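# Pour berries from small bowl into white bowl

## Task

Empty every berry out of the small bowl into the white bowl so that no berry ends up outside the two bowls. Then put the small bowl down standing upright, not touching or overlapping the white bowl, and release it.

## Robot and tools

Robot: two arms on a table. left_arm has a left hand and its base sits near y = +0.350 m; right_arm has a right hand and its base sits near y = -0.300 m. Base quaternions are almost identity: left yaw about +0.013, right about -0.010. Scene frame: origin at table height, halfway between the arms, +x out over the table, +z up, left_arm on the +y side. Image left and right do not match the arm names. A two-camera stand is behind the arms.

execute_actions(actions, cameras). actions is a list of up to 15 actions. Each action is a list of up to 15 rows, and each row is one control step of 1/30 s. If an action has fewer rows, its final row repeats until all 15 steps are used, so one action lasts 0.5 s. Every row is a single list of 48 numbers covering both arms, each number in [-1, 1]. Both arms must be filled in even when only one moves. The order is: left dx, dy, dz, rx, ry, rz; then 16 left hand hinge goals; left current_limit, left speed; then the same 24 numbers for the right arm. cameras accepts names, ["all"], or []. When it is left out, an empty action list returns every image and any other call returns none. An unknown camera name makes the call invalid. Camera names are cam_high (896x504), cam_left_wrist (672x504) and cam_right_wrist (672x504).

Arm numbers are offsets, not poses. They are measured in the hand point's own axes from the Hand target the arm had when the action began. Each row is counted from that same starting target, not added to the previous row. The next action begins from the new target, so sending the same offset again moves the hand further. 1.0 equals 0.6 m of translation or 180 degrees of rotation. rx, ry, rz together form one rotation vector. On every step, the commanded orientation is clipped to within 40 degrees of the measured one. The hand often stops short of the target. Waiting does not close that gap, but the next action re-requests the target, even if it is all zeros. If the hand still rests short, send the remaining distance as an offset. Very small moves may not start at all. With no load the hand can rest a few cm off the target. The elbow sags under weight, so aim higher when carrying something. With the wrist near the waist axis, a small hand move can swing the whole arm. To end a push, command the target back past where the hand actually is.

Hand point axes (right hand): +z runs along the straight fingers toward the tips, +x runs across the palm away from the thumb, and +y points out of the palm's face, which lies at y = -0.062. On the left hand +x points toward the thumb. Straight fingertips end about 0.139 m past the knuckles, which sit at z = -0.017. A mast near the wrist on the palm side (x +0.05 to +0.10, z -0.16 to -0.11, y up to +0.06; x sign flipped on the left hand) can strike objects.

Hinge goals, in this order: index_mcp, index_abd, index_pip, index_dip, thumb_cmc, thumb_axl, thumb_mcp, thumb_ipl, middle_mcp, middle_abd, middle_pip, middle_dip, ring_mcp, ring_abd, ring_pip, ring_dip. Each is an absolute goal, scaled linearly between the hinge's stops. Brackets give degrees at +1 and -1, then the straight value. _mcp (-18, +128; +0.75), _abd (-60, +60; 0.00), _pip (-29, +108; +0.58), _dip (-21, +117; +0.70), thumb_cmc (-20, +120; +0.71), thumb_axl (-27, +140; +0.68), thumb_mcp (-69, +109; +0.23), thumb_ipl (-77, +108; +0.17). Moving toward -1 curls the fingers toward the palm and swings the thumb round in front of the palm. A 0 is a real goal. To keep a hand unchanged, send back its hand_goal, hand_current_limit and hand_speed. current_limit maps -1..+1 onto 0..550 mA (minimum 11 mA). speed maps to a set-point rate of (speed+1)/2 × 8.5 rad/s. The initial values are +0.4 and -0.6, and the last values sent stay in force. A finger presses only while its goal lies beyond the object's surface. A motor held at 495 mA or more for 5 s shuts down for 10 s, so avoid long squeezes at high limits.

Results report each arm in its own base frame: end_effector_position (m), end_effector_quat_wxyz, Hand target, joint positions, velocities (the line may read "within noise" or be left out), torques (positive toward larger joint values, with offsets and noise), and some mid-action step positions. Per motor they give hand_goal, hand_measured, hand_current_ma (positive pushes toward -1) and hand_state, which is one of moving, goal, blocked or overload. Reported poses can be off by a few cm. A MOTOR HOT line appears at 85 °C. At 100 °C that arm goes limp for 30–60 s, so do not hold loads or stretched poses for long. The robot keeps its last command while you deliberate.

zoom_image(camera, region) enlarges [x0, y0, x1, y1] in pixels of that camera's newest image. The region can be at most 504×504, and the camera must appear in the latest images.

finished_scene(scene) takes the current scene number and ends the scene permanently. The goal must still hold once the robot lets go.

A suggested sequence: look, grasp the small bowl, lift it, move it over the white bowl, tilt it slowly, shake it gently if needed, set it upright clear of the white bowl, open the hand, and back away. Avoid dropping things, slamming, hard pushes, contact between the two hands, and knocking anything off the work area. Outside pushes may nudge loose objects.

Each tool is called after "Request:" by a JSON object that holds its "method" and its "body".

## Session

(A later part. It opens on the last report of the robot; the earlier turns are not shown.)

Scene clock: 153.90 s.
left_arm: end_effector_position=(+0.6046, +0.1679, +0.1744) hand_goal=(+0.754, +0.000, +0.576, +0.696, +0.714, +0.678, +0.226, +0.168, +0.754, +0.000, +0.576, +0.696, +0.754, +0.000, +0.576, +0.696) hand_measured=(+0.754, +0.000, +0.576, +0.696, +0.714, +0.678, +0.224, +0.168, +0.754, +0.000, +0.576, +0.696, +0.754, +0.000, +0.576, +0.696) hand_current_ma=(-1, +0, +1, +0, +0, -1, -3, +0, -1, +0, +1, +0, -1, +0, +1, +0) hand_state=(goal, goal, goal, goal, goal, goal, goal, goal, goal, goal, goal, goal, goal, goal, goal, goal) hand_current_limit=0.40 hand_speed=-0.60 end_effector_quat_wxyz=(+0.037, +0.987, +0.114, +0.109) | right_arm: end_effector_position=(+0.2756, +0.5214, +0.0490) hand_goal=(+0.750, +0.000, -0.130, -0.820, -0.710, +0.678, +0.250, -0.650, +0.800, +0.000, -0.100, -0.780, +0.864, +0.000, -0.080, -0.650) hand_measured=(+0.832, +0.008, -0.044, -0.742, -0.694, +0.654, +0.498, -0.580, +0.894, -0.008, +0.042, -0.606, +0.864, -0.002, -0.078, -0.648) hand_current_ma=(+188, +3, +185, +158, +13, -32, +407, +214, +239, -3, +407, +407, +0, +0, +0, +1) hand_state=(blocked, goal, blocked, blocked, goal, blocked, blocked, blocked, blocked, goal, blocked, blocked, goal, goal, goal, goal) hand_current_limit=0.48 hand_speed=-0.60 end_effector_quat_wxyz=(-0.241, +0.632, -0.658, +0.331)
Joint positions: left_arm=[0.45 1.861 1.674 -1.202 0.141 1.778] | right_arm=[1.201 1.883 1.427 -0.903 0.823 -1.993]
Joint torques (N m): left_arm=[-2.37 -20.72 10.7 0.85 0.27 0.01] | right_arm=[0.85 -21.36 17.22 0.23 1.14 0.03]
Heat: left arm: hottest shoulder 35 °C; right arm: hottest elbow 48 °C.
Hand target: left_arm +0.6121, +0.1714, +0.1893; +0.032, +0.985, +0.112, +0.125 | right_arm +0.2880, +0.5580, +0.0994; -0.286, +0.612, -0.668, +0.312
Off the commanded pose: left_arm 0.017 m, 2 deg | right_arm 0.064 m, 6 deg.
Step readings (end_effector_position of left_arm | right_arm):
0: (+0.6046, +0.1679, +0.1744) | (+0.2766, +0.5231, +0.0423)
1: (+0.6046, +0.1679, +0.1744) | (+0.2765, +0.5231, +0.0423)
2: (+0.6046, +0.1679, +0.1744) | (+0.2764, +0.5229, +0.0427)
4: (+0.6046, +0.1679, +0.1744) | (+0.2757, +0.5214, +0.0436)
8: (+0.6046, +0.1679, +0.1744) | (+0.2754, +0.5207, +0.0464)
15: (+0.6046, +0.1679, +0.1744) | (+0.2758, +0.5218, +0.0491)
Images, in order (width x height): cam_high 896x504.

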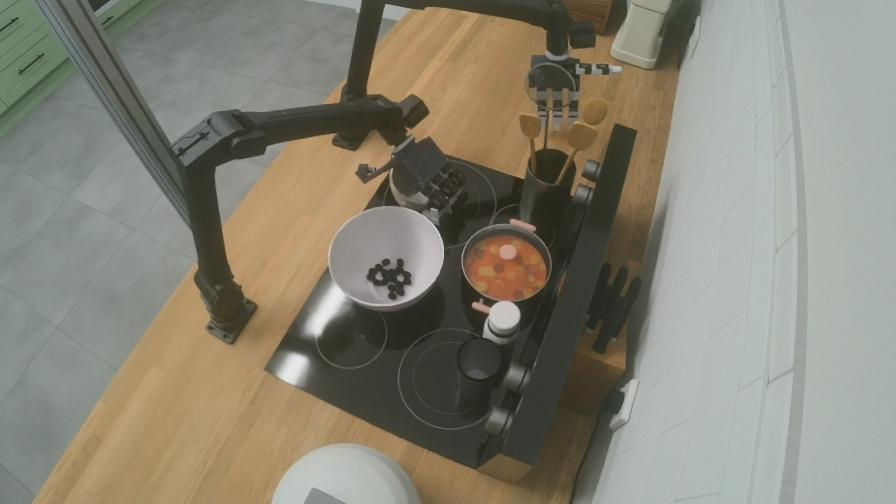

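Request:
{"method": "execute_actions", "body": {"actions": [[[0,0,0,0,0,0,0.754,0,0.576,0.696,0.714,0.678,0.226,0.168,0.754,0,0.576,0.696,0.754,0,0.576,0.696,0.4,-0.6,-0.0332,-0.0365,-0.0343,0,0,0,0.75,0,-0.13,-0.82,-0.71,0.678,0.25,-0.65,0.8,0,-0.1,-0.78,0.863,0,-0.08,-0.65,0.48,-0.6]]], "cameras": ["cam_high"]}}

Request:
{"method": "zoom_image", "body": {"camera": "cam_high", "region": [360, 120, 500, 225]}}

Scene clock: 156.17 s.
left_arm: end_effector_position=(+0.6046, +0.1679, +0.1744) hand_goal=(+0.754, +0.000, +0.576, +0.696, +0.714, +0.678, +0.226, +0.168, +0.754, +0.000, +0.576, +0.696, +0.754, +0.000, +0.576, +0.696) hand_measured=(+0.754, +0.000, +0.576, +0.696, +0.714, +0.678, +0.224, +0.168, +0.754, +0.000, +0.576, +0.696, +0.754, +0.000, +0.576, +0.696) hand_current_ma=(-1, +0, +1, +0, +0, -1, -3, +0, -1, +0, +1, +0, -1, +0, +1, +0) hand_state=(goal, goal, goal, goal, goal, goal, goal, goal, goal, goal, goal, goal, goal, goal, goal, goal) hand_current_limit=0.40 hand_speed=-0.60 end_effector_quat_wxyz=(+0.037, +0.987, +0.114, +0.109) | right_arm: end_effector_position=(+0.2787, +0.5462, +0.0923) hand_goal=(+0.750, +0.000, -0.130, -0.820, -0.710, +0.678, +0.250, -0.650, +0.800, +0.000, -0.100, -0.780, +0.864, +0.000, -0.080, -0.650) hand_measured=(+0.832, +0.008, -0.044, -0.742, -0.694, +0.654, +0.498, -0.580, +0.894, -0.008, +0.042, -0.606, +0.862, -0.002, -0.078, -0.648) hand_current_ma=(+188, +3, +185, +158, +14, -32, +407, +214, +237, -3, +407, +407, +0, +0, +0, +1) hand_state=(blocked, goal, blocked, blocked, goal, blocked, blocked, blocked, blocked, goal, blocked, blocked, goal, goal, goal, goal) hand_current_limit=0.48 hand_speed=-0.60 end_effector_quat_wxyz=(-0.251, +0.628, -0.661, +0.325)
Joint positions: left_arm=[0.45 1.861 1.674 -1.202 0.141 1.778] | right_arm=[1.211 1.885 1.551 -1.009 0.822 -1.979]
Joint torques (N m): left_arm=[-2.32 -20.48 10.74 0.8 0.27 0.01] | right_arm=[1.08 -19.66 17.76 0.29 1.29 0.06]
Heat: left arm: hottest shoulder 35 °C; right arm: hottest elbow 49 °C.
Hand target: left_arm +0.6121, +0.1714, +0.1893; +0.032, +0.985, +0.112, +0.125 | right_arm +0.2879, +0.5780, +0.1294; -0.286, +0.612, -0.668, +0.312
Off the commanded pose: left_arm 0.017 m, 2 deg | right_arm 0.050 m, 5 deg.
Step readings (end_effector_position of left_arm | right_arm):
0: (+0.6046, +0.1679, +0.1744) | (+0.2756, +0.5213, +0.0490)
1: (+0.6046, +0.1679, +0.1744) | (+0.2757, +0.5214, +0.0492)
2: (+0.6046, +0.1679, +0.1744) | (+0.2755, +0.5213, +0.0506)
4: (+0.6046, +0.1679, +0.1744) | (+0.2742, +0.5214, +0.0553)
8: (+0.6046, +0.1679, +0.1744) | (+0.2767, +0.5330, +0.0740)
15: (+0.6046, +0.1679, +0.1744) | (+0.2806, +0.5478, +0.0936)
Images, in order (width x height): cam_high 896x504.

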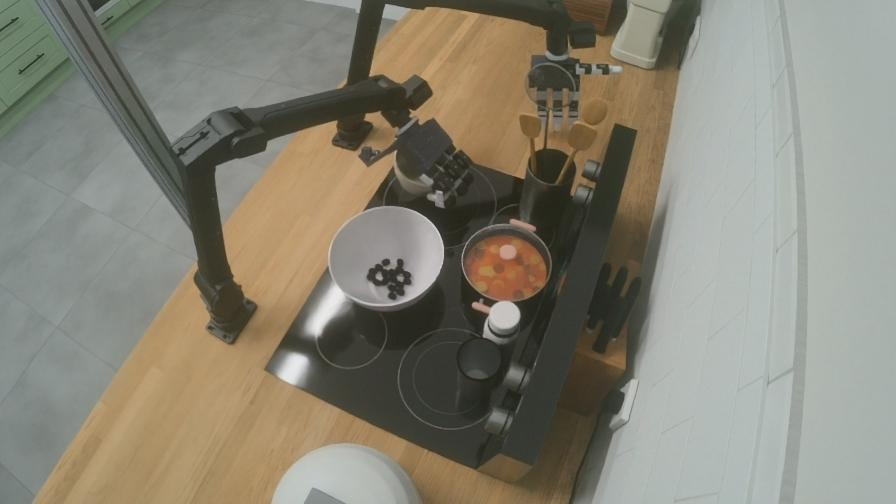

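Scaled by 3.600 from the camera's 896x504 image, which has a finer 1280x720 frame.

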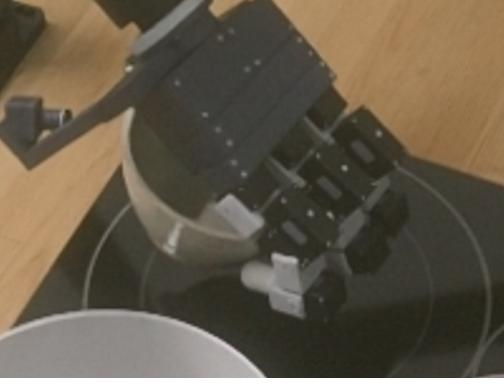

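Request:
{"method": "execute_actions", "body": {"actions": [[[0,0,0,0,0,0,0.754,0,0.576,0.696,0.714,0.678,0.226,0.168,0.754,0,0.576,0.696,0.754,0,0.576,0.696,0.4,-0.6,0.0066,0.0443,0.038,0,0,0,0.75,0,-0.13,-0.82,-0.71,0.678,0.25,-0.65,0.8,0,-0.1,-0.78,0.863,0,-0.08,-0.65,0.48,-0.6],[0,0,0,0,0,0,0.754,0,0.576,0.696,0.714,0.678,0.226,0.168,0.754,0,0.576,0.696,0.754,0,0.576,0.696,0.4,-0.6,0.0133,0.0886,0.0758,0,0,0,0.75,0,-0.13,-0.82,-0.71,0.678,0.25,-0.65,0.8,0,-0.1,-0.78,0.863,0,-0.08,-0.65,0.48,-0.6]]], "cameras": ["cam_high"]}}

Request:
{"method": "zoom_image", "body": {"camera": "cam_high", "region": [360, 120, 500, 225]}}

Scene clock: 158.13 s.
left_arm: end_effector_position=(+0.6046, +0.1679, +0.1744) hand_goal=(+0.754, +0.000, +0.576, +0.696, +0.714, +0.678, +0.226, +0.168, +0.754, +0.000, +0.576, +0.696, +0.754, +0.000, +0.576, +0.696) hand_measured=(+0.754, +0.000, +0.576, +0.696, +0.714, +0.678, +0.224, +0.168, +0.754, +0.000, +0.576, +0.696, +0.754, +0.000, +0.576, +0.696) hand_current_ma=(-1, +0, +1, +0, +0, -1, -3, +0, -1, +0, +1, +0, -1, +0, +1, +0) hand_state=(goal, goal, goal, goal, goal, goal, goal, goal, goal, goal, goal, goal, goal, goal, goal, goal) hand_current_limit=0.40 hand_speed=-0.60 end_effector_quat_wxyz=(+0.037, +0.987, +0.114, +0.109) | right_arm: end_effector_position=(+0.2846, +0.5605, +0.0431) hand_goal=(+0.750, +0.000, -0.130, -0.820, -0.710, +0.678, +0.250, -0.650, +0.800, +0.000, -0.100, -0.780, +0.864, +0.000, -0.080, -0.650) hand_measured=(+0.832, +0.008, -0.044, -0.742, -0.692, +0.654, +0.498, -0.580, +0.894, -0.008, +0.042, -0.606, +0.862, -0.002, -0.078, -0.648) hand_current_ma=(+187, +3, +185, +157, +15, -32, +407, +214, +236, -3, +407, +407, +0, +0, +0, +1) hand_state=(blocked, goal, blocked, blocked, goal, blocked, blocked, blocked, blocked, goal, blocked, blocked, goal, goal, goal, goal) hand_current_limit=0.48 hand_speed=-0.60 end_effector_quat_wxyz=(-0.267, +0.620, -0.666, +0.318)
Joint positions: left_arm=[0.45 1.861 1.674 -1.202 0.141 1.778] | right_arm=[1.211 1.95 1.506 -0.863 0.825 -1.975]
Joint torques (N m): left_arm=[-2.26 -20.42 10.7 0.81 0.27 0] | right_arm=[0.67 -21.6 11.1 1.21 1.16 -0.03]
Heat: left arm: hottest shoulder 35 °C; right arm: hottest elbow 49 °C.
Hand target: left_arm +0.6121, +0.1714, +0.1893; +0.032, +0.985, +0.112, +0.125 | right_arm +0.2880, +0.5701, +0.0594; -0.286, +0.612, -0.668, +0.312
Off the commanded pose: left_arm 0.017 m, 2 deg | right_arm 0.019 m, 2 deg.
Step readings (end_effector_position of left_arm | right_arm):
0: (+0.6046, +0.1679, +0.1744) | (+0.2787, +0.5462, +0.0923)
1: (+0.6046, +0.1679, +0.1744) | (+0.2787, +0.5462, +0.0923)
2: (+0.6046, +0.1679, +0.1744) | (+0.2789, +0.5465, +0.0919)
4: (+0.6046, +0.1679, +0.1744) | (+0.2814, +0.5526, +0.0903)
8: (+0.6046, +0.1679, +0.1744) | (+0.2869, +0.5670, +0.0779)
15: (+0.6046, +0.1679, +0.1744) | (+0.2841, +0.5596, +0.0454)
Images, in order (width x height): cam_high 896x504.

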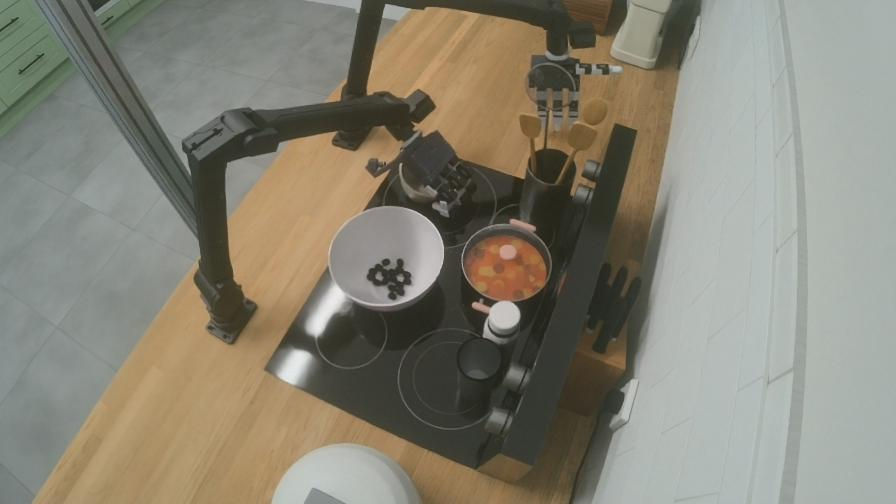

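Scaled by 3.600 from the camera's 896x504 image, which has a finer 1280x720 frame.

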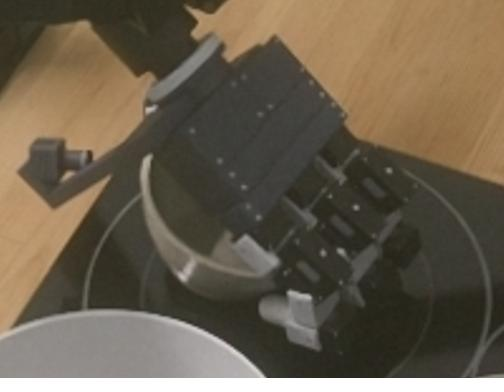

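Request:
{"method": "execute_actions", "body": {"actions": [[[0,0,0,0,0,0,0.754,0,0.576,0.696,0.714,0.678,0.226,0.168,0.754,0,0.576,0.696,0.754,0,0.576,0.696,0.4,-0.6,0,0.0153,0.0129,0,0,0,0.75,0,-0.13,-0.82,-0.71,0.678,0.25,-0.65,0.8,0,-0.1,-0.78,0.863,0,-0.08,-0.65,0.48,-0.6]]], "cameras": ["cam_high"]}}

Request:
{"method": "zoom_image", "body": {"camera": "cam_high", "region": [360, 120, 500, 225]}}

Scene clock: 159.40 s.
left_arm: end_effector_position=(+0.6046, +0.1679, +0.1744) hand_goal=(+0.754, +0.000, +0.576, +0.696, +0.714, +0.678, +0.226, +0.168, +0.754, +0.000, +0.576, +0.696, +0.754, +0.000, +0.576, +0.696) hand_measured=(+0.754, +0.000, +0.576, +0.696, +0.714, +0.678, +0.224, +0.168, +0.754, +0.000, +0.576, +0.696, +0.754, +0.000, +0.576, +0.696) hand_current_ma=(-1, +0, +1, +0, +0, -1, -3, +0, -1, +0, +1, +0, -1, +0, +1, +0) hand_state=(goal, goal, goal, goal, goal, goal, goal, goal, goal, goal, goal, goal, goal, goal, goal, goal) hand_current_limit=0.40 hand_speed=-0.60 end_effector_quat_wxyz=(+0.037, +0.987, +0.114, +0.109) | right_arm: end_effector_position=(+0.2862, +0.5648, +0.0430) hand_goal=(+0.750, +0.000, -0.130, -0.820, -0.710, +0.678, +0.250, -0.650, +0.800, +0.000, -0.100, -0.780, +0.864, +0.000, -0.080, -0.650) hand_measured=(+0.832, +0.008, -0.044, -0.742, -0.692, +0.654, +0.498, -0.580, +0.894, -0.008, +0.042, -0.606, +0.862, -0.002, -0.078, -0.648) hand_current_ma=(+187, +3, +185, +157, +15, -32, +407, +214, +236, -3, +407, +407, +0, +0, +0, +1) hand_state=(blocked, goal, blocked, blocked, goal, blocked, blocked, blocked, blocked, goal, blocked, blocked, goal, goal, goal, goal) hand_current_limit=0.48 hand_speed=-0.60 end_effector_quat_wxyz=(-0.275, +0.616, -0.668, +0.314)
Joint positions: left_arm=[0.45 1.861 1.674 -1.202 0.141 1.778] | right_arm=[1.211 1.95 1.503 -0.838 0.825 -1.975]
Joint torques (N m): left_arm=[-2.08 -20.48 10.69 0.81 0.27 -0.01] | right_arm=[0.62 -20.31 10.25 1.39 1.15 -0.03]
Heat: left arm: hottest shoulder 35 °C; right arm: hottest elbow 49 °C.
Hand target: left_arm +0.6121, +0.1714, +0.1893; +0.032, +0.985, +0.112, +0.125 | right_arm +0.2881, +0.5701, +0.0474; -0.286, +0.612, -0.668, +0.312
Off the commanded pose: left_arm 0.017 m, 2 deg | right_arm 0.007 m, 1 deg.
Step readings (end_effector_position of left_arm | right_arm):
0: (+0.6046, +0.1679, +0.1744) | (+0.2846, +0.5605, +0.0431)
1: (+0.6046, +0.1679, +0.1744) | (+0.2846, +0.5605, +0.0431)
2: (+0.6046, +0.1679, +0.1744) | (+0.2848, +0.5609, +0.0432)
4: (+0.6046, +0.1679, +0.1744) | (+0.2853, +0.5624, +0.0435)
8: (+0.6046, +0.1679, +0.1744) | (+0.2861, +0.5645, +0.0432)
15: (+0.6046, +0.1679, +0.1744) | (+0.2862, +0.5648, +0.0430)
Images, in order (width x height): cam_high 896x504.

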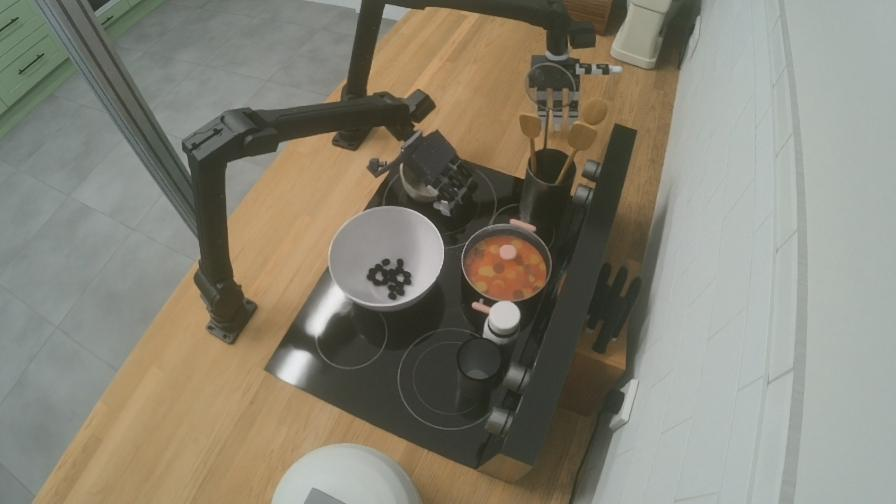

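Scaled by 3.600 from the camera's 896x504 image, which has a finer 1280x720 frame.

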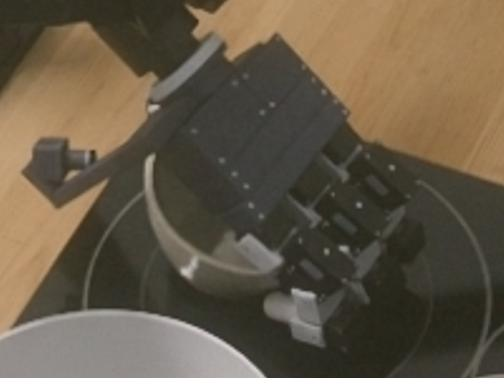

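Request:
{"method": "execute_actions", "body": {"actions": [[[0,0,0,0,0,0,0.754,0,0.576,0.696,0.714,0.678,0.226,0.168,0.754,0,0.576,0.696,0.754,0,0.576,0.696,0.4,-0.6,0,0.0128,0.0107,0,0,0,0.75,0,-0.13,-0.82,-0.71,0.678,0.25,-0.65,0.8,0,-0.1,-0.78,0.863,0,-0.08,-0.65,0.48,-0.6]]], "cameras": ["cam_right_wrist"]}}

Scene clock: 160.53 s.
left_arm: end_effector_position=(+0.6046, +0.1679, +0.1744) hand_goal=(+0.754, +0.000, +0.576, +0.696, +0.714, +0.678, +0.226, +0.168, +0.754, +0.000, +0.576, +0.696, +0.754, +0.000, +0.576, +0.696) hand_measured=(+0.754, +0.000, +0.576, +0.696, +0.714, +0.678, +0.224, +0.168, +0.754, +0.000, +0.576, +0.696, +0.754, +0.000, +0.576, +0.696) hand_current_ma=(-1, +0, +1, +0, +0, -1, -3, +0, -1, +0, +1, +0, -1, +0, +1, +0) hand_state=(goal, goal, goal, goal, goal, goal, goal, goal, goal, goal, goal, goal, goal, goal, goal, goal) hand_current_limit=0.40 hand_speed=-0.60 end_effector_quat_wxyz=(+0.037, +0.987, +0.114, +0.109) | right_arm: end_effector_position=(+0.2875, +0.5662, +0.0421) hand_goal=(+0.750, +0.000, -0.130, -0.820, -0.710, +0.678, +0.250, -0.650, +0.800, +0.000, -0.100, -0.780, +0.864, +0.000, -0.080, -0.650) hand_measured=(+0.832, +0.008, -0.044, -0.742, -0.692, +0.654, +0.498, -0.580, +0.894, -0.008, +0.042, -0.606, +0.862, -0.002, -0.078, -0.648) hand_current_ma=(+187, +3, +185, +157, +15, -32, +407, +214, +236, -3, +407, +407, +0, +0, +0, +1) hand_state=(blocked, goal, blocked, blocked, goal, blocked, blocked, blocked, blocked, goal, blocked, blocked, goal, goal, goal, goal) hand_current_limit=0.48 hand_speed=-0.60 end_effector_quat_wxyz=(-0.281, +0.614, -0.668, +0.313)
Joint positions: left_arm=[0.45 1.861 1.674 -1.202 0.141 1.778] | right_arm=[1.211 1.95 1.497 -0.82 0.828 -1.979]
Joint torques (N m): left_arm=[-2.26 -20.6 10.76 0.83 0.25 0] | right_arm=[0.56 -19.37 9.76 1.57 1.01 0.02]
Heat: left arm: hottest shoulder 35 °C; right arm: hottest elbow 49 °C.
Hand target: left_arm +0.6121, +0.1714, +0.1893; +0.032, +0.985, +0.112, +0.125 | right_arm +0.2881, +0.5700, +0.0374; -0.286, +0.612, -0.668, +0.312
Off the commanded pose: left_arm 0.017 m, 2 deg | right_arm 0.006 m, 1 deg.
Step readings (end_effector_position of left_arm | right_arm):
0: (+0.6046, +0.1679, +0.1744) | (+0.2862, +0.5648, +0.0430)
1: (+0.6046, +0.1679, +0.1744) | (+0.2862, +0.5648, +0.0430)
2: (+0.6046, +0.1679, +0.1744) | (+0.2863, +0.5649, +0.0428)
4: (+0.6046, +0.1679, +0.1744) | (+0.2866, +0.5652, +0.0423)
8: (+0.6046, +0.1679, +0.1744) | (+0.2873, +0.5661, +0.0422)
15: (+0.6046, +0.1679, +0.1744) | (+0.2875, +0.5662, +0.0420)
Images, in order (width x height): cam_right_wrist 672x504.

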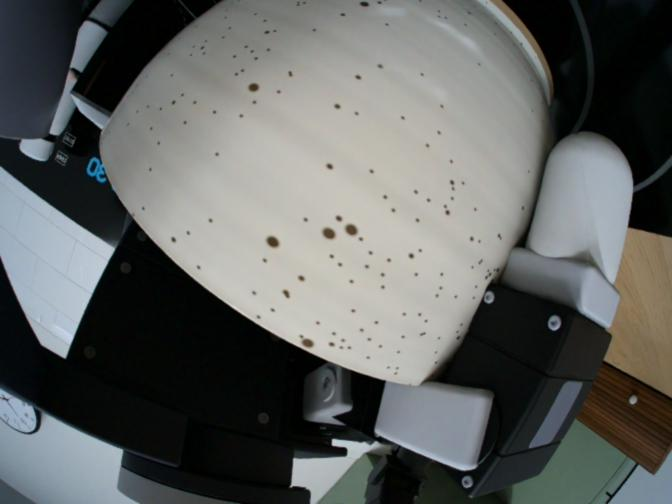

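Request:
{"method": "zoom_image", "body": {"camera": "cam_right_wrist", "region": [0, 0, 240, 240]}}

Request:
{"method": "zoom_image", "body": {"camera": "cam_right_wrist", "region": [250, 250, 504, 504]}}

Scaled by 2.100 from the camera's 672x504 image, which has a finer 960x720 frame.

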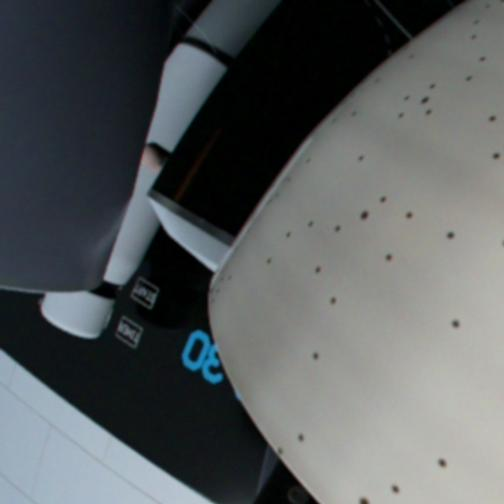

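Scaled by 1.984 from the camera's 672x504 image, which has a finer 960x720 frame.

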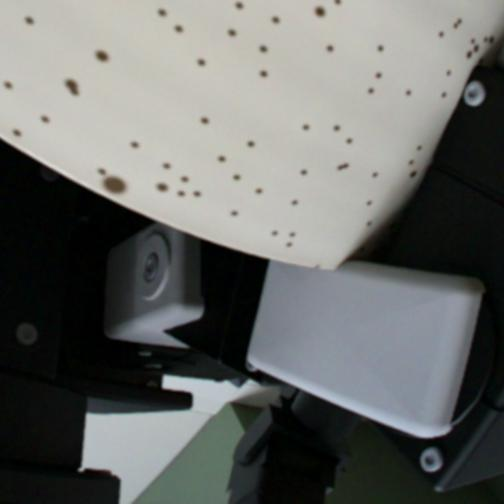

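Request:
{"method": "execute_actions", "body": {"actions": [[[0,0,0,0,0,0,0.754,0,0.576,0.696,0.714,0.678,0.226,0.168,0.754,0,0.576,0.696,0.754,0,0.576,0.696,0.4,-0.6,0,0,0,0,0,0,0.832,0,-0.038,-0.73,-0.70,0.678,0.5,-0.57,0.894,0,0.042,-0.606,0.863,0,-0.08,-0.65,0.3,-0.85]],[[0,0,0,0,0,0,0.754,0,0.576,0.696,0.714,0.678,0.226,0.168,0.754,0,0.576,0.696,0.754,0,0.576,0.696,0.4,-0.6,0,0,0,0,0,0,1.0,0,0.285,-0.73,-0.70,0.678,0.65,-0.45,1.0,0,0.285,-0.606,1.0,0,0.285,-0.65,0.3,-0.85]]], "cameras": ["cam_high","cam_right_wrist"]}}

Request:
{"method": "zoom_image", "body": {"camera": "cam_high", "region": [360, 120, 500, 225]}}

Scene clock: 166.23 s.
left_arm: end_effector_position=(+0.6046, +0.1679, +0.1744) hand_goal=(+0.754, +0.000, +0.576, +0.696, +0.714, +0.678, +0.226, +0.168, +0.754, +0.000, +0.576, +0.696, +0.754, +0.000, +0.576, +0.696) hand_measured=(+0.754, +0.000, +0.576, +0.696, +0.714, +0.678, +0.224, +0.168, +0.754, +0.000, +0.576, +0.696, +0.754, +0.000, +0.576, +0.696) hand_current_ma=(-1, +0, +1, +0, +0, -1, -3, +0, -1, +0, +1, +0, -1, +0, +1, +0) hand_state=(goal, goal, goal, goal, goal, goal, goal, goal, goal, goal, goal, goal, goal, goal, goal, goal) hand_current_limit=0.40 hand_speed=-0.60 end_effector_quat_wxyz=(+0.037, +0.987, +0.114, +0.109) | right_arm: end_effector_position=(+0.2865, +0.5696, +0.0428) hand_goal=(+1.000, +0.000, +0.286, -0.730, -0.700, +0.678, +0.650, -0.450, +1.000, +0.000, +0.286, -0.606, +1.000, +0.000, +0.286, -0.650) hand_measured=(+0.982, +0.002, +0.280, -0.728, -0.696, +0.676, +0.644, -0.452, +0.982, -0.004, +0.280, -0.604, +0.980, -0.002, +0.280, -0.648) hand_current_ma=(-17, +1, -2, +1, +1, -1, -5, +0, -16, -1, -3, +1, -19, +0, -2, +1) hand_state=(goal, goal, goal, goal, goal, goal, goal, goal, goal, goal, goal, goal, goal, goal, goal, goal) hand_current_limit=0.30 hand_speed=-0.85 end_effector_quat_wxyz=(-0.285, +0.613, -0.667, +0.311)
Joint positions: left_arm=[0.45 1.861 1.674 -1.202 0.141 1.778] | right_arm=[1.215 1.95 1.497 -0.81 0.83 -1.979]
Joint torques (N m): left_arm=[-2.02 -20.54 10.71 0.81 0.26 0.01] | right_arm=[0.44 -19.49 9.81 1.22 0.97 0.02]
Heat: left arm: hottest shoulder 35 °C; right arm: hottest elbow 48 °C.
Hand target: left_arm +0.6121, +0.1714, +0.1893; +0.032, +0.985, +0.112, +0.125 | right_arm +0.2881, +0.5700, +0.0374; -0.286, +0.612, -0.668, +0.312
Off the commanded pose: left_arm 0.017 m, 2 deg | right_arm 0.006 m, 0 deg.
Step readings (end_effector_position of left_arm | right_arm):
0: (+0.6046, +0.1679, +0.1744) | (+0.2875, +0.5662, +0.0421)
1: (+0.6046, +0.1679, +0.1744) | (+0.2875, +0.5662, +0.0421)
2: (+0.6046, +0.1679, +0.1744) | (+0.2875, +0.5662, +0.0421)
4: (+0.6046, +0.1679, +0.1744) | (+0.2875, +0.5662, +0.0421)
8: (+0.6046, +0.1679, +0.1744) | (+0.2874, +0.5666, +0.0421)
15: (+0.6046, +0.1679, +0.1744) | (+0.2876, +0.5668, +0.0423)
16: (+0.6046, +0.1679, +0.1744) | (+0.2876, +0.5668, +0.0423)
17: (+0.6046, +0.1679, +0.1744) | (+0.2877, +0.5669, +0.0423)
19: (+0.6046, +0.1679, +0.1744) | (+0.2878, +0.5678, +0.0425)
23: (+0.6046, +0.1679, +0.1744) | (+0.2866, +0.5694, +0.0428)
30: (+0.6046, +0.1679, +0.1744) | (+0.2865, +0.5696, +0.0428)
Images, in order (width x height): cam_high 896x504, cam_right_wrist 672x504.

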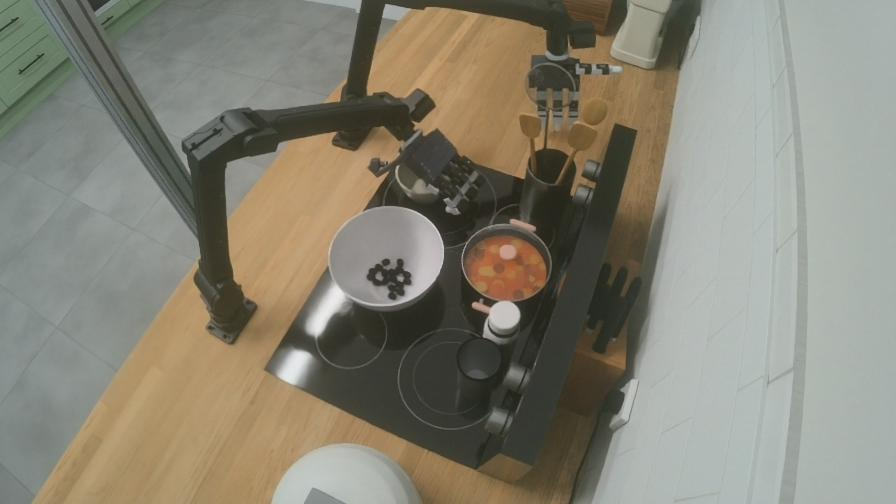

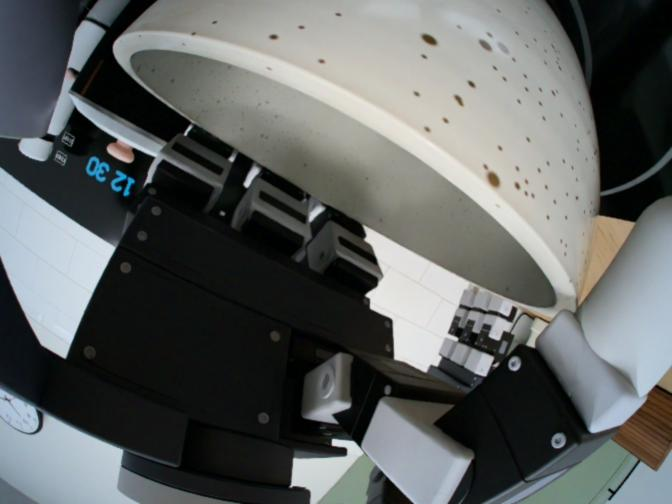

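Scaled by 3.600 from the camera's 896x504 image, which has a finer 1280x720 frame.

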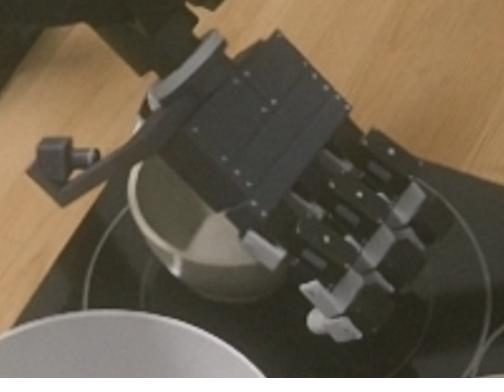

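Request:
{"method": "execute_actions", "body": {"actions": [[[0,0,0,0,0,0,0.754,0,0.576,0.696,0.714,0.678,0.226,0.168,0.754,0,0.576,0.696,0.754,0,0.576,0.696,0.4,-0.6,0,0,0,0,0,0,1.0,0,0.285,-0.6,-0.70,0.678,0.85,-0.4,1.0,0,0.285,-0.5,1.0,0,0.285,-0.5,0.3,-0.9]]], "cameras": ["cam_high","cam_right_wrist"]}}

Request:
{"method": "zoom_image", "body": {"camera": "cam_high", "region": [360, 120, 500, 225]}}

Scene clock: 167.73 s.
left_arm: end_effector_position=(+0.6046, +0.1679, +0.1744) hand_goal=(+0.754, +0.000, +0.576, +0.696, +0.714, +0.678, +0.226, +0.168, +0.754, +0.000, +0.576, +0.696, +0.754, +0.000, +0.576, +0.696) hand_measured=(+0.754, +0.000, +0.576, +0.696, +0.714, +0.678, +0.224, +0.168, +0.754, +0.000, +0.576, +0.696, +0.754, +0.000, +0.576, +0.696) hand_current_ma=(-1, +0, +1, +0, +0, -1, -3, +0, -1, +0, +1, +0, -1, +0, +1, +0) hand_state=(goal, goal, goal, goal, goal, goal, goal, goal, goal, goal, goal, goal, goal, goal, goal, goal) hand_current_limit=0.40 hand_speed=-0.60 end_effector_quat_wxyz=(+0.037, +0.987, +0.114, +0.109) | right_arm: end_effector_position=(+0.2865, +0.5696, +0.0428) hand_goal=(+1.000, +0.000, +0.286, -0.600, -0.700, +0.678, +0.850, -0.400, +1.000, +0.000, +0.286, -0.500, +1.000, +0.000, +0.286, -0.500) hand_measured=(+0.982, +0.002, +0.280, -0.602, -0.696, +0.676, +0.840, -0.404, +0.982, -0.004, +0.280, -0.502, +0.980, -0.002, +0.280, -0.502) hand_current_ma=(-17, +1, -2, -1, +1, -1, -9, -2, -16, -1, -3, -1, -19, +0, -2, -1) hand_state=(goal, goal, goal, goal, goal, goal, goal, goal, goal, goal, goal, goal, goal, goal, goal, goal) hand_current_limit=0.30 hand_speed=-0.90 end_effector_quat_wxyz=(-0.285, +0.613, -0.667, +0.311)
Joint positions: left_arm=[0.45 1.861 1.674 -1.202 0.141 1.778] | right_arm=[1.215 1.95 1.497 -0.81 0.83 -1.979]
Joint torques (N m): left_arm=[-2.14 -20.6 10.67 0.8 0.26 0] | right_arm=[0.32 -19.37 9.78 1.22 0.96 0.02]
Heat: left arm: hottest shoulder 35 °C; right arm: hottest elbow 48 °C.
Hand target: left_arm +0.6121, +0.1714, +0.1893; +0.032, +0.985, +0.112, +0.125 | right_arm +0.2881, +0.5700, +0.0374; -0.286, +0.612, -0.668, +0.312
Off the commanded pose: left_arm 0.017 m, 2 deg | right_arm 0.006 m, 0 deg.
Step readings (end_effector_position of left_arm | right_arm):
0: (+0.6046, +0.1679, +0.1744) | (+0.2865, +0.5696, +0.0428)
1: (+0.6046, +0.1679, +0.1744) | (+0.2865, +0.5696, +0.0428)
2: (+0.6046, +0.1679, +0.1744) | (+0.2865, +0.5696, +0.0428)
4: (+0.6046, +0.1679, +0.1744) | (+0.2865, +0.5696, +0.0428)
8: (+0.6046, +0.1679, +0.1744) | (+0.2865, +0.5696, +0.0428)
15: (+0.6046, +0.1679, +0.1744) | (+0.2865, +0.5696, +0.0428)
Images, in order (width x height): cam_high 896x504, cam_right_wrist 672x504.

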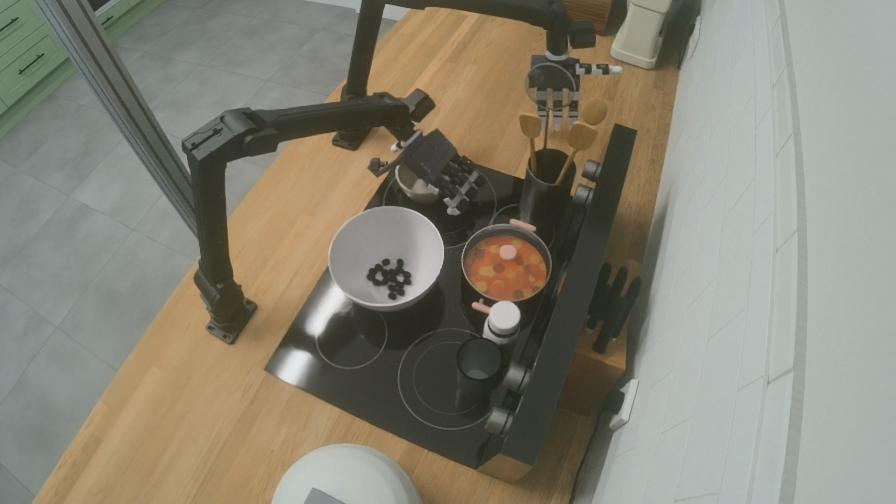

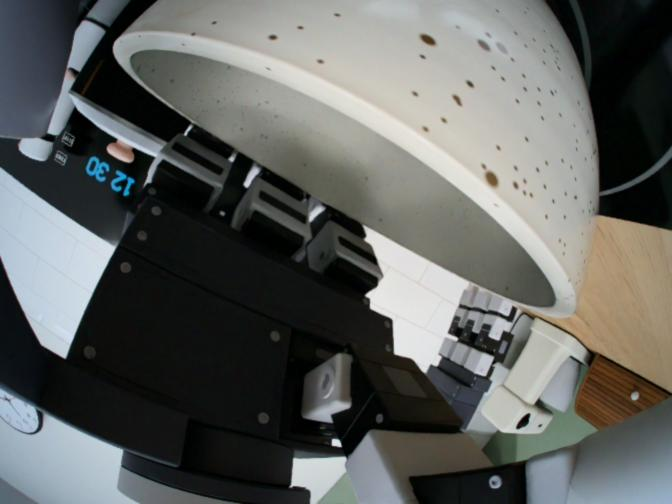

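Scaled by 3.600 from the camera's 896x504 image, which has a finer 1280x720 frame.

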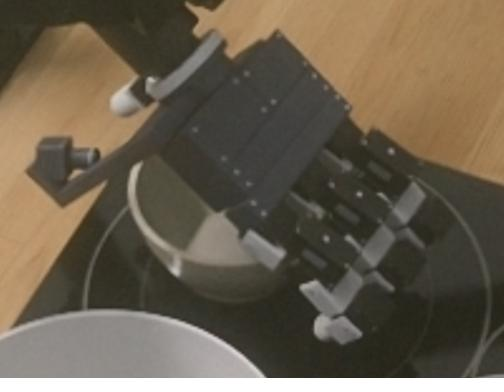

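Request:
{"method": "execute_actions", "body": {"actions": [[[0,0,0,0,0,0,0.754,0,0.576,0.696,0.714,0.678,0.226,0.168,0.754,0,0.576,0.696,0.754,0,0.576,0.696,0.4,-0.6,0,0,0,0,0,0,1.0,0,0.285,0.0,-0.70,0.678,0.85,-0.4,1.0,0,0.285,0.0,1.0,0,0.285,0.0,0.3,-0.75]],[[0,0,0,0,0,0,0.754,0,0.576,0.696,0.714,0.678,0.226,0.168,0.754,0,0.576,0.696,0.754,0,0.576,0.696,0.4,-0.6,0,-0.04,-0.034,0,0,0,1.0,0,0.285,0.116,-0.70,0.678,0.85,-0.4,1.0,0,0.285,0.116,1.0,0,0.285,0.116,0.3,-0.75],[0,0,0,0,0,0,0.754,0,0.576,0.696,0.714,0.678,0.226,0.168,0.754,0,0.576,0.696,0.754,0,0.576,0.696,0.4,-0.6,0,-0.09,-0.075,0,0,0,1.0,0,0.285,0.116,-0.70,0.678,0.85,-0.4,1.0,0,0.285,0.116,1.0,0,0.285,0.116,0.3,-0.75],[0,0,0,0,0,0,0.754,0,0.576,0.696,0.714,0.678,0.226,0.168,0.754,0,0.576,0.696,0.754,0,0.576,0.696,0.4,-0.6,0,-0.1277,-0.107,0,0,0,1.0,0,0.285,0.116,-0.70,0.678,0.85,-0.4,1.0,0,0.285,0.116,1.0,0,0.285,0.116,0.3,-0.75]]], "cameras": ["cam_high","cam_right_wrist"]}}

Request:
{"method": "zoom_image", "body": {"camera": "cam_high", "region": [360, 120, 500, 225]}}

Scene clock: 170.40 s.
left_arm: end_effector_position=(+0.6046, +0.1679, +0.1744) hand_goal=(+0.754, +0.000, +0.576, +0.696, +0.714, +0.678, +0.226, +0.168, +0.754, +0.000, +0.576, +0.696, +0.754, +0.000, +0.576, +0.696) hand_measured=(+0.754, +0.000, +0.576, +0.696, +0.714, +0.678, +0.224, +0.168, +0.754, +0.000, +0.576, +0.696, +0.754, +0.000, +0.576, +0.696) hand_current_ma=(-1, +0, +1, +0, +0, -1, -3, +0, -1, +0, +1, +0, -1, +0, +1, +0) hand_state=(goal, goal, goal, goal, goal, goal, goal, goal, goal, goal, goal, goal, goal, goal, goal, goal) hand_current_limit=0.40 hand_speed=-0.60 end_effector_quat_wxyz=(+0.037, +0.987, +0.114, +0.109) | right_arm: end_effector_position=(+0.2819, +0.5564, +0.1258) hand_goal=(+1.000, +0.000, +0.286, +0.116, -0.700, +0.678, +0.850, -0.400, +1.000, +0.000, +0.286, +0.116, +1.000, +0.000, +0.286, +0.116) hand_measured=(+0.984, +0.002, +0.280, +0.114, -0.696, +0.676, +0.842, -0.404, +0.984, -0.002, +0.280, +0.114, +0.982, -0.002, +0.280, +0.114) hand_current_ma=(-14, +1, -2, -1, +1, -1, -7, -2, -15, -1, -3, -1, -18, +0, -2, -1) hand_state=(goal, goal, goal, goal, goal, goal, goal, goal, goal, goal, goal, goal, goal, goal, goal, goal) hand_current_limit=0.30 hand_speed=-0.75 end_effector_quat_wxyz=(-0.278, +0.617, -0.665, +0.316)
Joint positions: left_arm=[0.45 1.861 1.674 -1.202 0.141 1.778] | right_arm=[1.215 1.85 1.58 -1.012 0.831 -1.982]
Joint torques (N m): left_arm=[-2.14 -20.54 10.7 0.84 0.26 0.02] | right_arm=[0.32 -18.08 14.64 0.29 0.9 0.03]
Heat: left arm: hottest shoulder 35 °C; right arm: hottest elbow 47 °C.
Hand target: left_arm +0.6121, +0.1714, +0.1893; +0.032, +0.985, +0.112, +0.125 | right_arm +0.2880, +0.5700, +0.1375; -0.286, +0.612, -0.668, +0.312
Off the commanded pose: left_arm 0.017 m, 2 deg | right_arm 0.019 m, 1 deg.
Step readings (end_effector_position of left_arm | right_arm):
0: (+0.6046, +0.1679, +0.1744) | (+0.2865, +0.5696, +0.0428)
1: (+0.6046, +0.1679, +0.1744) | (+0.2865, +0.5696, +0.0428)
2: (+0.6046, +0.1679, +0.1744) | (+0.2865, +0.5696, +0.0428)
4: (+0.6046, +0.1679, +0.1744) | (+0.2865, +0.5696, +0.0428)
8: (+0.6046, +0.1679, +0.1744) | (+0.2865, +0.5696, +0.0428)
15: (+0.6046, +0.1679, +0.1744) | (+0.2865, +0.5696, +0.0428)
16: (+0.6046, +0.1679, +0.1744) | (+0.2865, +0.5696, +0.0428)
17: (+0.6046, +0.1679, +0.1744) | (+0.2864, +0.5693, +0.0427)
19: (+0.6046, +0.1679, +0.1744) | (+0.2837, +0.5622, +0.0436)
23: (+0.6046, +0.1679, +0.1744) | (+0.2770, +0.5442, +0.0600)
30: (+0.6046, +0.1679, +0.1744) | (+0.2809, +0.5542, +0.1157)
Images, in order (width x height): cam_high 896x504, cam_right_wrist 672x504.

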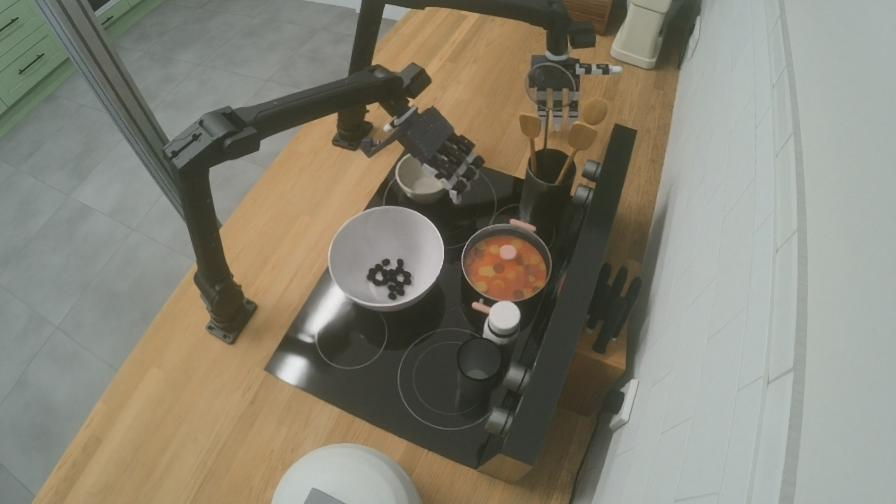

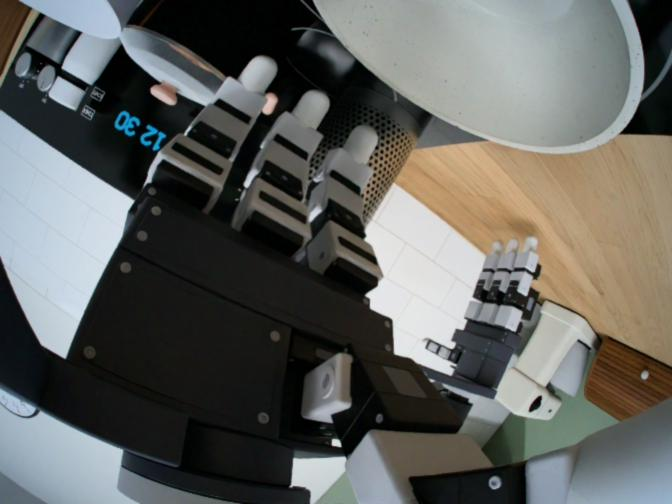

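Scaled by 3.600 from the camera's 896x504 image, which has a finer 1280x720 frame.

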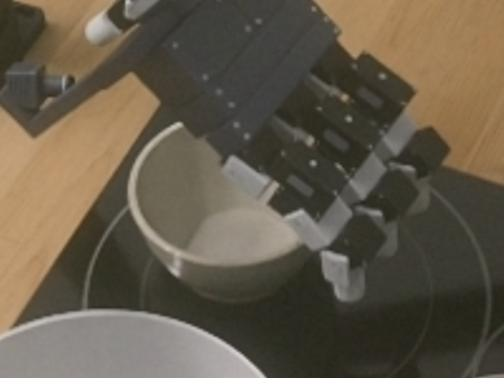

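Request:
{"method": "execute_actions", "body": {"actions": [[[0,0,0,0,0,0,0.754,0,0.576,0.696,0.714,0.678,0.226,0.168,0.754,0,0.576,0.696,0.754,0,0.576,0.696,0.4,-0.6,0.0,-0.06,-0.05,0,0,0,1.0,0,0.285,0.116,-0.70,0.678,0.85,-0.4,1.0,0,0.285,0.116,1.0,0,0.285,0.116,0.3,-0.75],[0,0,0,0,0,0,0.754,0,0.576,0.696,0.714,0.678,0.226,0.168,0.754,0,0.576,0.696,0.754,0,0.576,0.696,0.4,-0.6,0.07,-0.1,-0.11,0,0,0,1.0,0,0.285,0.116,-0.70,0.678,0.85,-0.4,1.0,0,0.285,0.116,1.0,0,0.285,0.116,0.3,-0.75],[0,0,0,0,0,0,0.754,0,0.576,0.696,0.714,0.678,0.226,0.168,0.754,0,0.576,0.696,0.754,0,0.576,0.696,0.4,-0.6,0.137,-0.1287,-0.158,0,0,0,1.0,0,0.285,0.116,-0.70,0.678,0.85,-0.4,1.0,0,0.285,0.116,1.0,0,0.285,0.116,0.3,-0.75]]], "cameras": ["cam_high","cam_right_wrist"]}}

Request:
{"method": "zoom_image", "body": {"camera": "cam_high", "region": [320, 110, 520, 320]}}

Scene clock: 172.33 s.
left_arm: end_effector_position=(+0.6046, +0.1679, +0.1744) hand_goal=(+0.754, +0.000, +0.576, +0.696, +0.714, +0.678, +0.226, +0.168, +0.754, +0.000, +0.576, +0.696, +0.754, +0.000, +0.576, +0.696) hand_measured=(+0.754, +0.000, +0.576, +0.696, +0.714, +0.678, +0.224, +0.168, +0.754, +0.000, +0.576, +0.696, +0.754, +0.000, +0.576, +0.696) hand_current_ma=(-1, +0, +1, +0, +0, -1, -3, +0, -1, +0, +1, +0, -1, +0, +1, +0) hand_state=(goal, goal, goal, goal, goal, goal, goal, goal, goal, goal, goal, goal, goal, goal, goal, goal) hand_current_limit=0.40 hand_speed=-0.60 end_effector_quat_wxyz=(+0.037, +0.987, +0.114, +0.109) | right_arm: end_effector_position=(+0.2562, +0.4865, +0.2587) hand_goal=(+1.000, +0.000, +0.286, +0.116, -0.700, +0.678, +0.850, -0.400, +1.000, +0.000, +0.286, +0.116, +1.000, +0.000, +0.286, +0.116) hand_measured=(+0.986, +0.002, +0.282, +0.114, -0.698, +0.676, +0.842, -0.404, +0.986, -0.002, +0.280, +0.114, +0.984, -0.002, +0.280, +0.114) hand_current_ma=(-11, +0, -2, -1, +0, -1, -6, -2, -12, +0, -2, -1, -14, +0, -2, -1) hand_state=(goal, goal, goal, goal, goal, goal, goal, goal, goal, goal, goal, goal, goal, goal, goal, goal) hand_current_limit=0.30 hand_speed=-0.75 end_effector_quat_wxyz=(+0.290, -0.611, +0.667, -0.311)
Joint positions: left_arm=[0.45 1.861 1.674 -1.202 0.141 1.778] | right_arm=[1.215 1.587 1.579 -1.244 0.833 -1.982]
Joint torques (N m): left_arm=[-2.2 -20.42 10.7 0.83 0.27 0.01] | right_arm=[0.32 -14.04 12.59 0.38 0.83 0.05]
Heat: left arm: hottest shoulder 35 °C; right arm: hottest elbow 48 °C.
Hand target: left_arm +0.6121, +0.1714, +0.1893; +0.032, +0.985, +0.112, +0.125 | right_arm +0.2577, +0.4901, +0.2575; +0.286, -0.612, +0.668, -0.312
Off the commanded pose: left_arm 0.017 m, 2 deg | right_arm 0.004 m, 0 deg.
Step readings (end_effector_position of left_arm | right_arm):
0: (+0.6046, +0.1679, +0.1744) | (+0.2819, +0.5564, +0.1258)
1: (+0.6046, +0.1679, +0.1744) | (+0.2818, +0.5561, +0.1257)
2: (+0.6046, +0.1679, +0.1744) | (+0.2812, +0.5546, +0.1260)
4: (+0.6046, +0.1679, +0.1744) | (+0.2772, +0.5448, +0.1300)
8: (+0.6046, +0.1679, +0.1744) | (+0.2678, +0.5208, +0.1742)
15: (+0.6046, +0.1679, +0.1744) | (+0.2570, +0.4877, +0.2728)
Images, in order (width x height): cam_high 896x504, cam_right_wrist 672x504.

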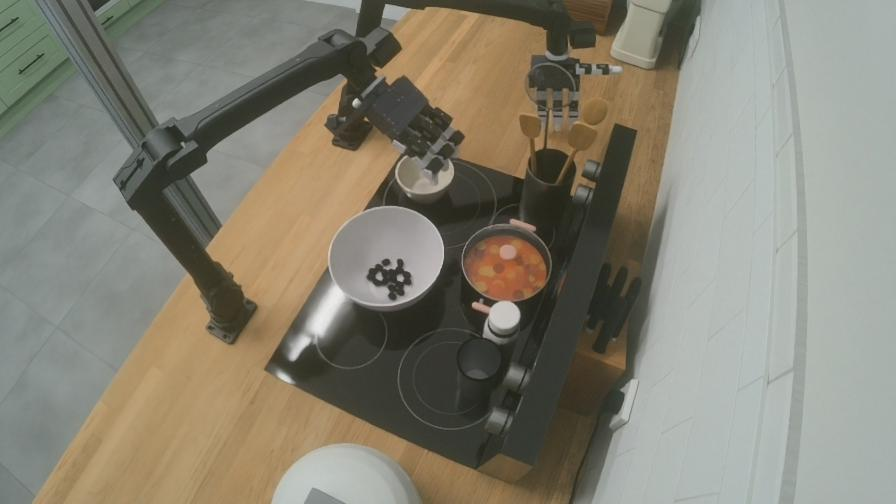

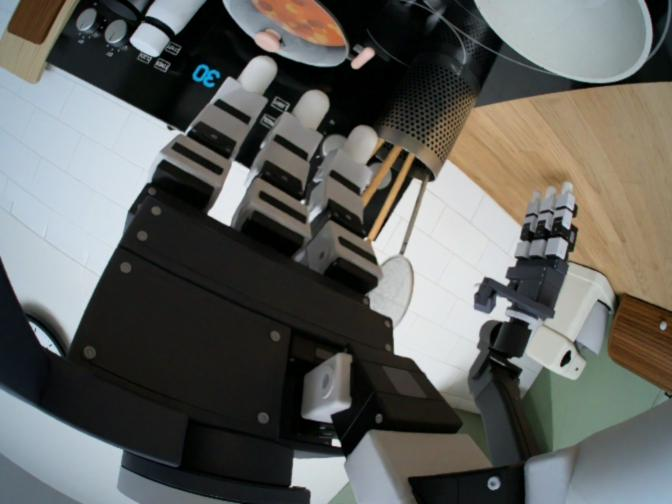

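Scaled by 2.400 from the camera's 896x504 image, which has a finer 1280x720 frame.

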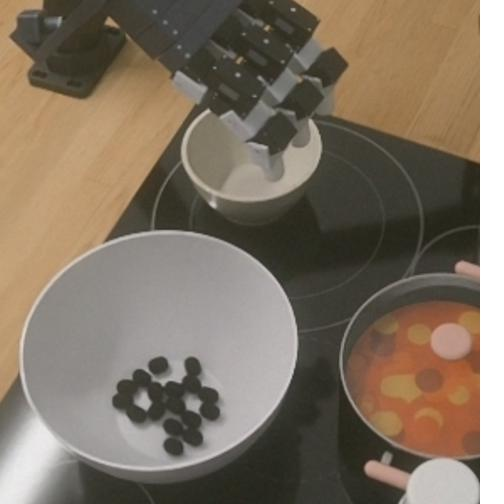

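Request:
{"method": "execute_actions", "body": {"actions": [[[0,0,0,0,0,0,0.754,0,0.576,0.696,0.714,0.678,0.226,0.168,0.754,0,0.576,0.696,0.754,0,0.576,0.696,0.4,-0.6,0.08,0.003,-0.04,0,0,0,1.0,0,0.285,0.116,-0.70,0.678,0.85,-0.4,1.0,0,0.285,0.116,1.0,0,0.285,0.116,0.3,-0.75],[0,0,0,0,0,0,0.754,0,0.576,0.696,0.714,0.678,0.226,0.168,0.754,0,0.576,0.696,0.754,0,0.576,0.696,0.4,-0.6,0.173,0.0057,-0.0847,0,0,0,1.0,0,0.285,0.116,-0.70,0.678,0.85,-0.4,1.0,0,0.285,0.116,1.0,0,0.285,0.116,0.3,-0.75]]], "cameras": ["cam_high"]}}

Request:
{"method": "zoom_image", "body": {"camera": "cam_high", "region": [260, 110, 560, 410]}}

Request:
{"method": "zoom_image", "body": {"camera": "cam_high", "region": [380, 140, 470, 220]}}

Scene clock: 173.83 s.
left_arm: end_effector_position=(+0.6046, +0.1679, +0.1744) hand_goal=(+0.754, +0.000, +0.576, +0.696, +0.714, +0.678, +0.226, +0.168, +0.754, +0.000, +0.576, +0.696, +0.754, +0.000, +0.576, +0.696) hand_measured=(+0.754, +0.000, +0.576, +0.696, +0.714, +0.678, +0.224, +0.168, +0.754, +0.000, +0.576, +0.696, +0.754, +0.000, +0.576, +0.696) hand_current_ma=(-1, +0, +1, +0, +0, -1, -3, +0, -1, +0, +1, +0, -1, +0, +1, +0) hand_state=(goal, goal, goal, goal, goal, goal, goal, goal, goal, goal, goal, goal, goal, goal, goal, goal) hand_current_limit=0.40 hand_speed=-0.60 end_effector_quat_wxyz=(+0.037, +0.987, +0.114, +0.109) | right_arm: end_effector_position=(+0.2119, +0.3899, +0.3011) hand_goal=(+1.000, +0.000, +0.286, +0.116, -0.700, +0.678, +0.850, -0.400, +1.000, +0.000, +0.286, +0.116, +1.000, +0.000, +0.286, +0.116) hand_measured=(+0.986, +0.002, +0.282, +0.114, -0.698, +0.676, +0.842, -0.404, +0.986, -0.002, +0.280, +0.114, +0.984, -0.002, +0.280, +0.114) hand_current_ma=(-11, +0, -2, -1, +1, -1, -6, -2, -12, +0, -2, -1, -14, +0, -2, -1) hand_state=(goal, goal, goal, goal, goal, goal, goal, goal, goal, goal, goal, goal, goal, goal, goal, goal) hand_current_limit=0.30 hand_speed=-0.75 end_effector_quat_wxyz=(+0.300, -0.604, +0.672, -0.306)
Joint positions: left_arm=[0.45 1.861 1.674 -1.202 0.141 1.778] | right_arm=[1.235 1.303 1.388 -1.338 0.841 -1.944]
Joint torques (N m): left_arm=[-2.14 -20.42 10.69 0.84 0.27 0.01] | right_arm=[1.08 -8.64 10.04 0.38 0.92 0.09]
Heat: left arm: hottest shoulder 35 °C; right arm: hottest elbow 47 °C.
Hand target: left_arm +0.6121, +0.1714, +0.1893; +0.032, +0.985, +0.112, +0.125 | right_arm +0.2077, +0.3902, +0.2875; +0.286, -0.612, +0.668, -0.312
Off the commanded pose: left_arm 0.017 m, 2 deg | right_arm 0.014 m, 2 deg.
Step readings (end_effector_position of left_arm | right_arm):
0: (+0.6046, +0.1679, +0.1744) | (+0.2562, +0.4865, +0.2587)
1: (+0.6046, +0.1679, +0.1744) | (+0.2562, +0.4864, +0.2587)
2: (+0.6046, +0.1679, +0.1744) | (+0.2557, +0.4852, +0.2583)
4: (+0.6046, +0.1679, +0.1744) | (+0.2501, +0.4714, +0.2544)
8: (+0.6046, +0.1679, +0.1744) | (+0.2275, +0.4184, +0.2569)
15: (+0.6046, +0.1679, +0.1744) | (+0.2148, +0.3915, +0.3021)
Images, in order (width x height): cam_high 896x504.

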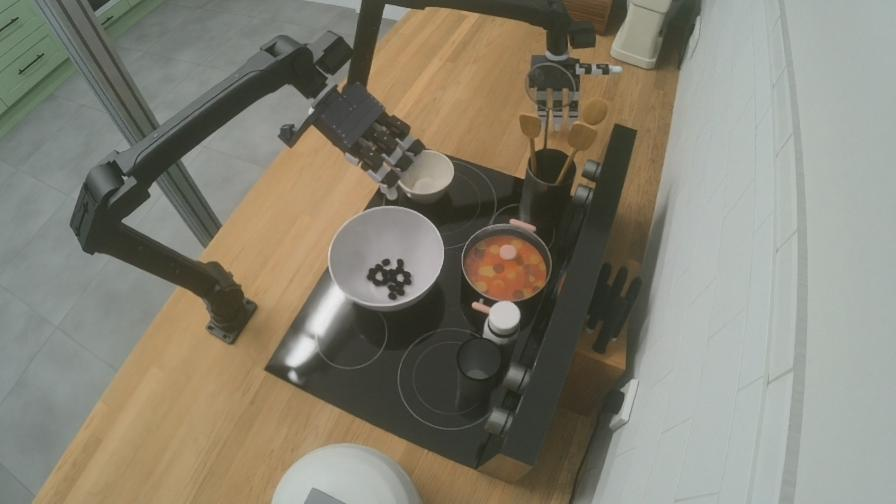

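Scaled by 1.680 from the camera's 896x504 image, which has a finer 1280x720 frame.

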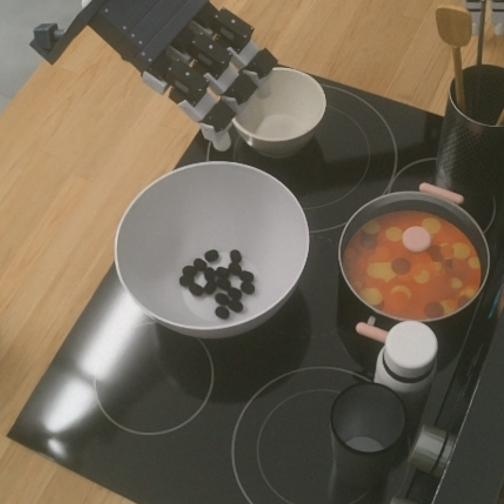

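Scaled by 5.600 from the camera's 896x504 image, which has a finer 1280x720 frame.

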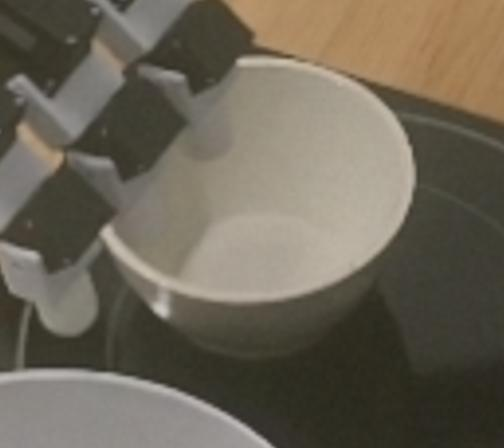

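Request:
{"method": "finished_scene", "body": {"scene": 1}}

The scene is finished: the task was done.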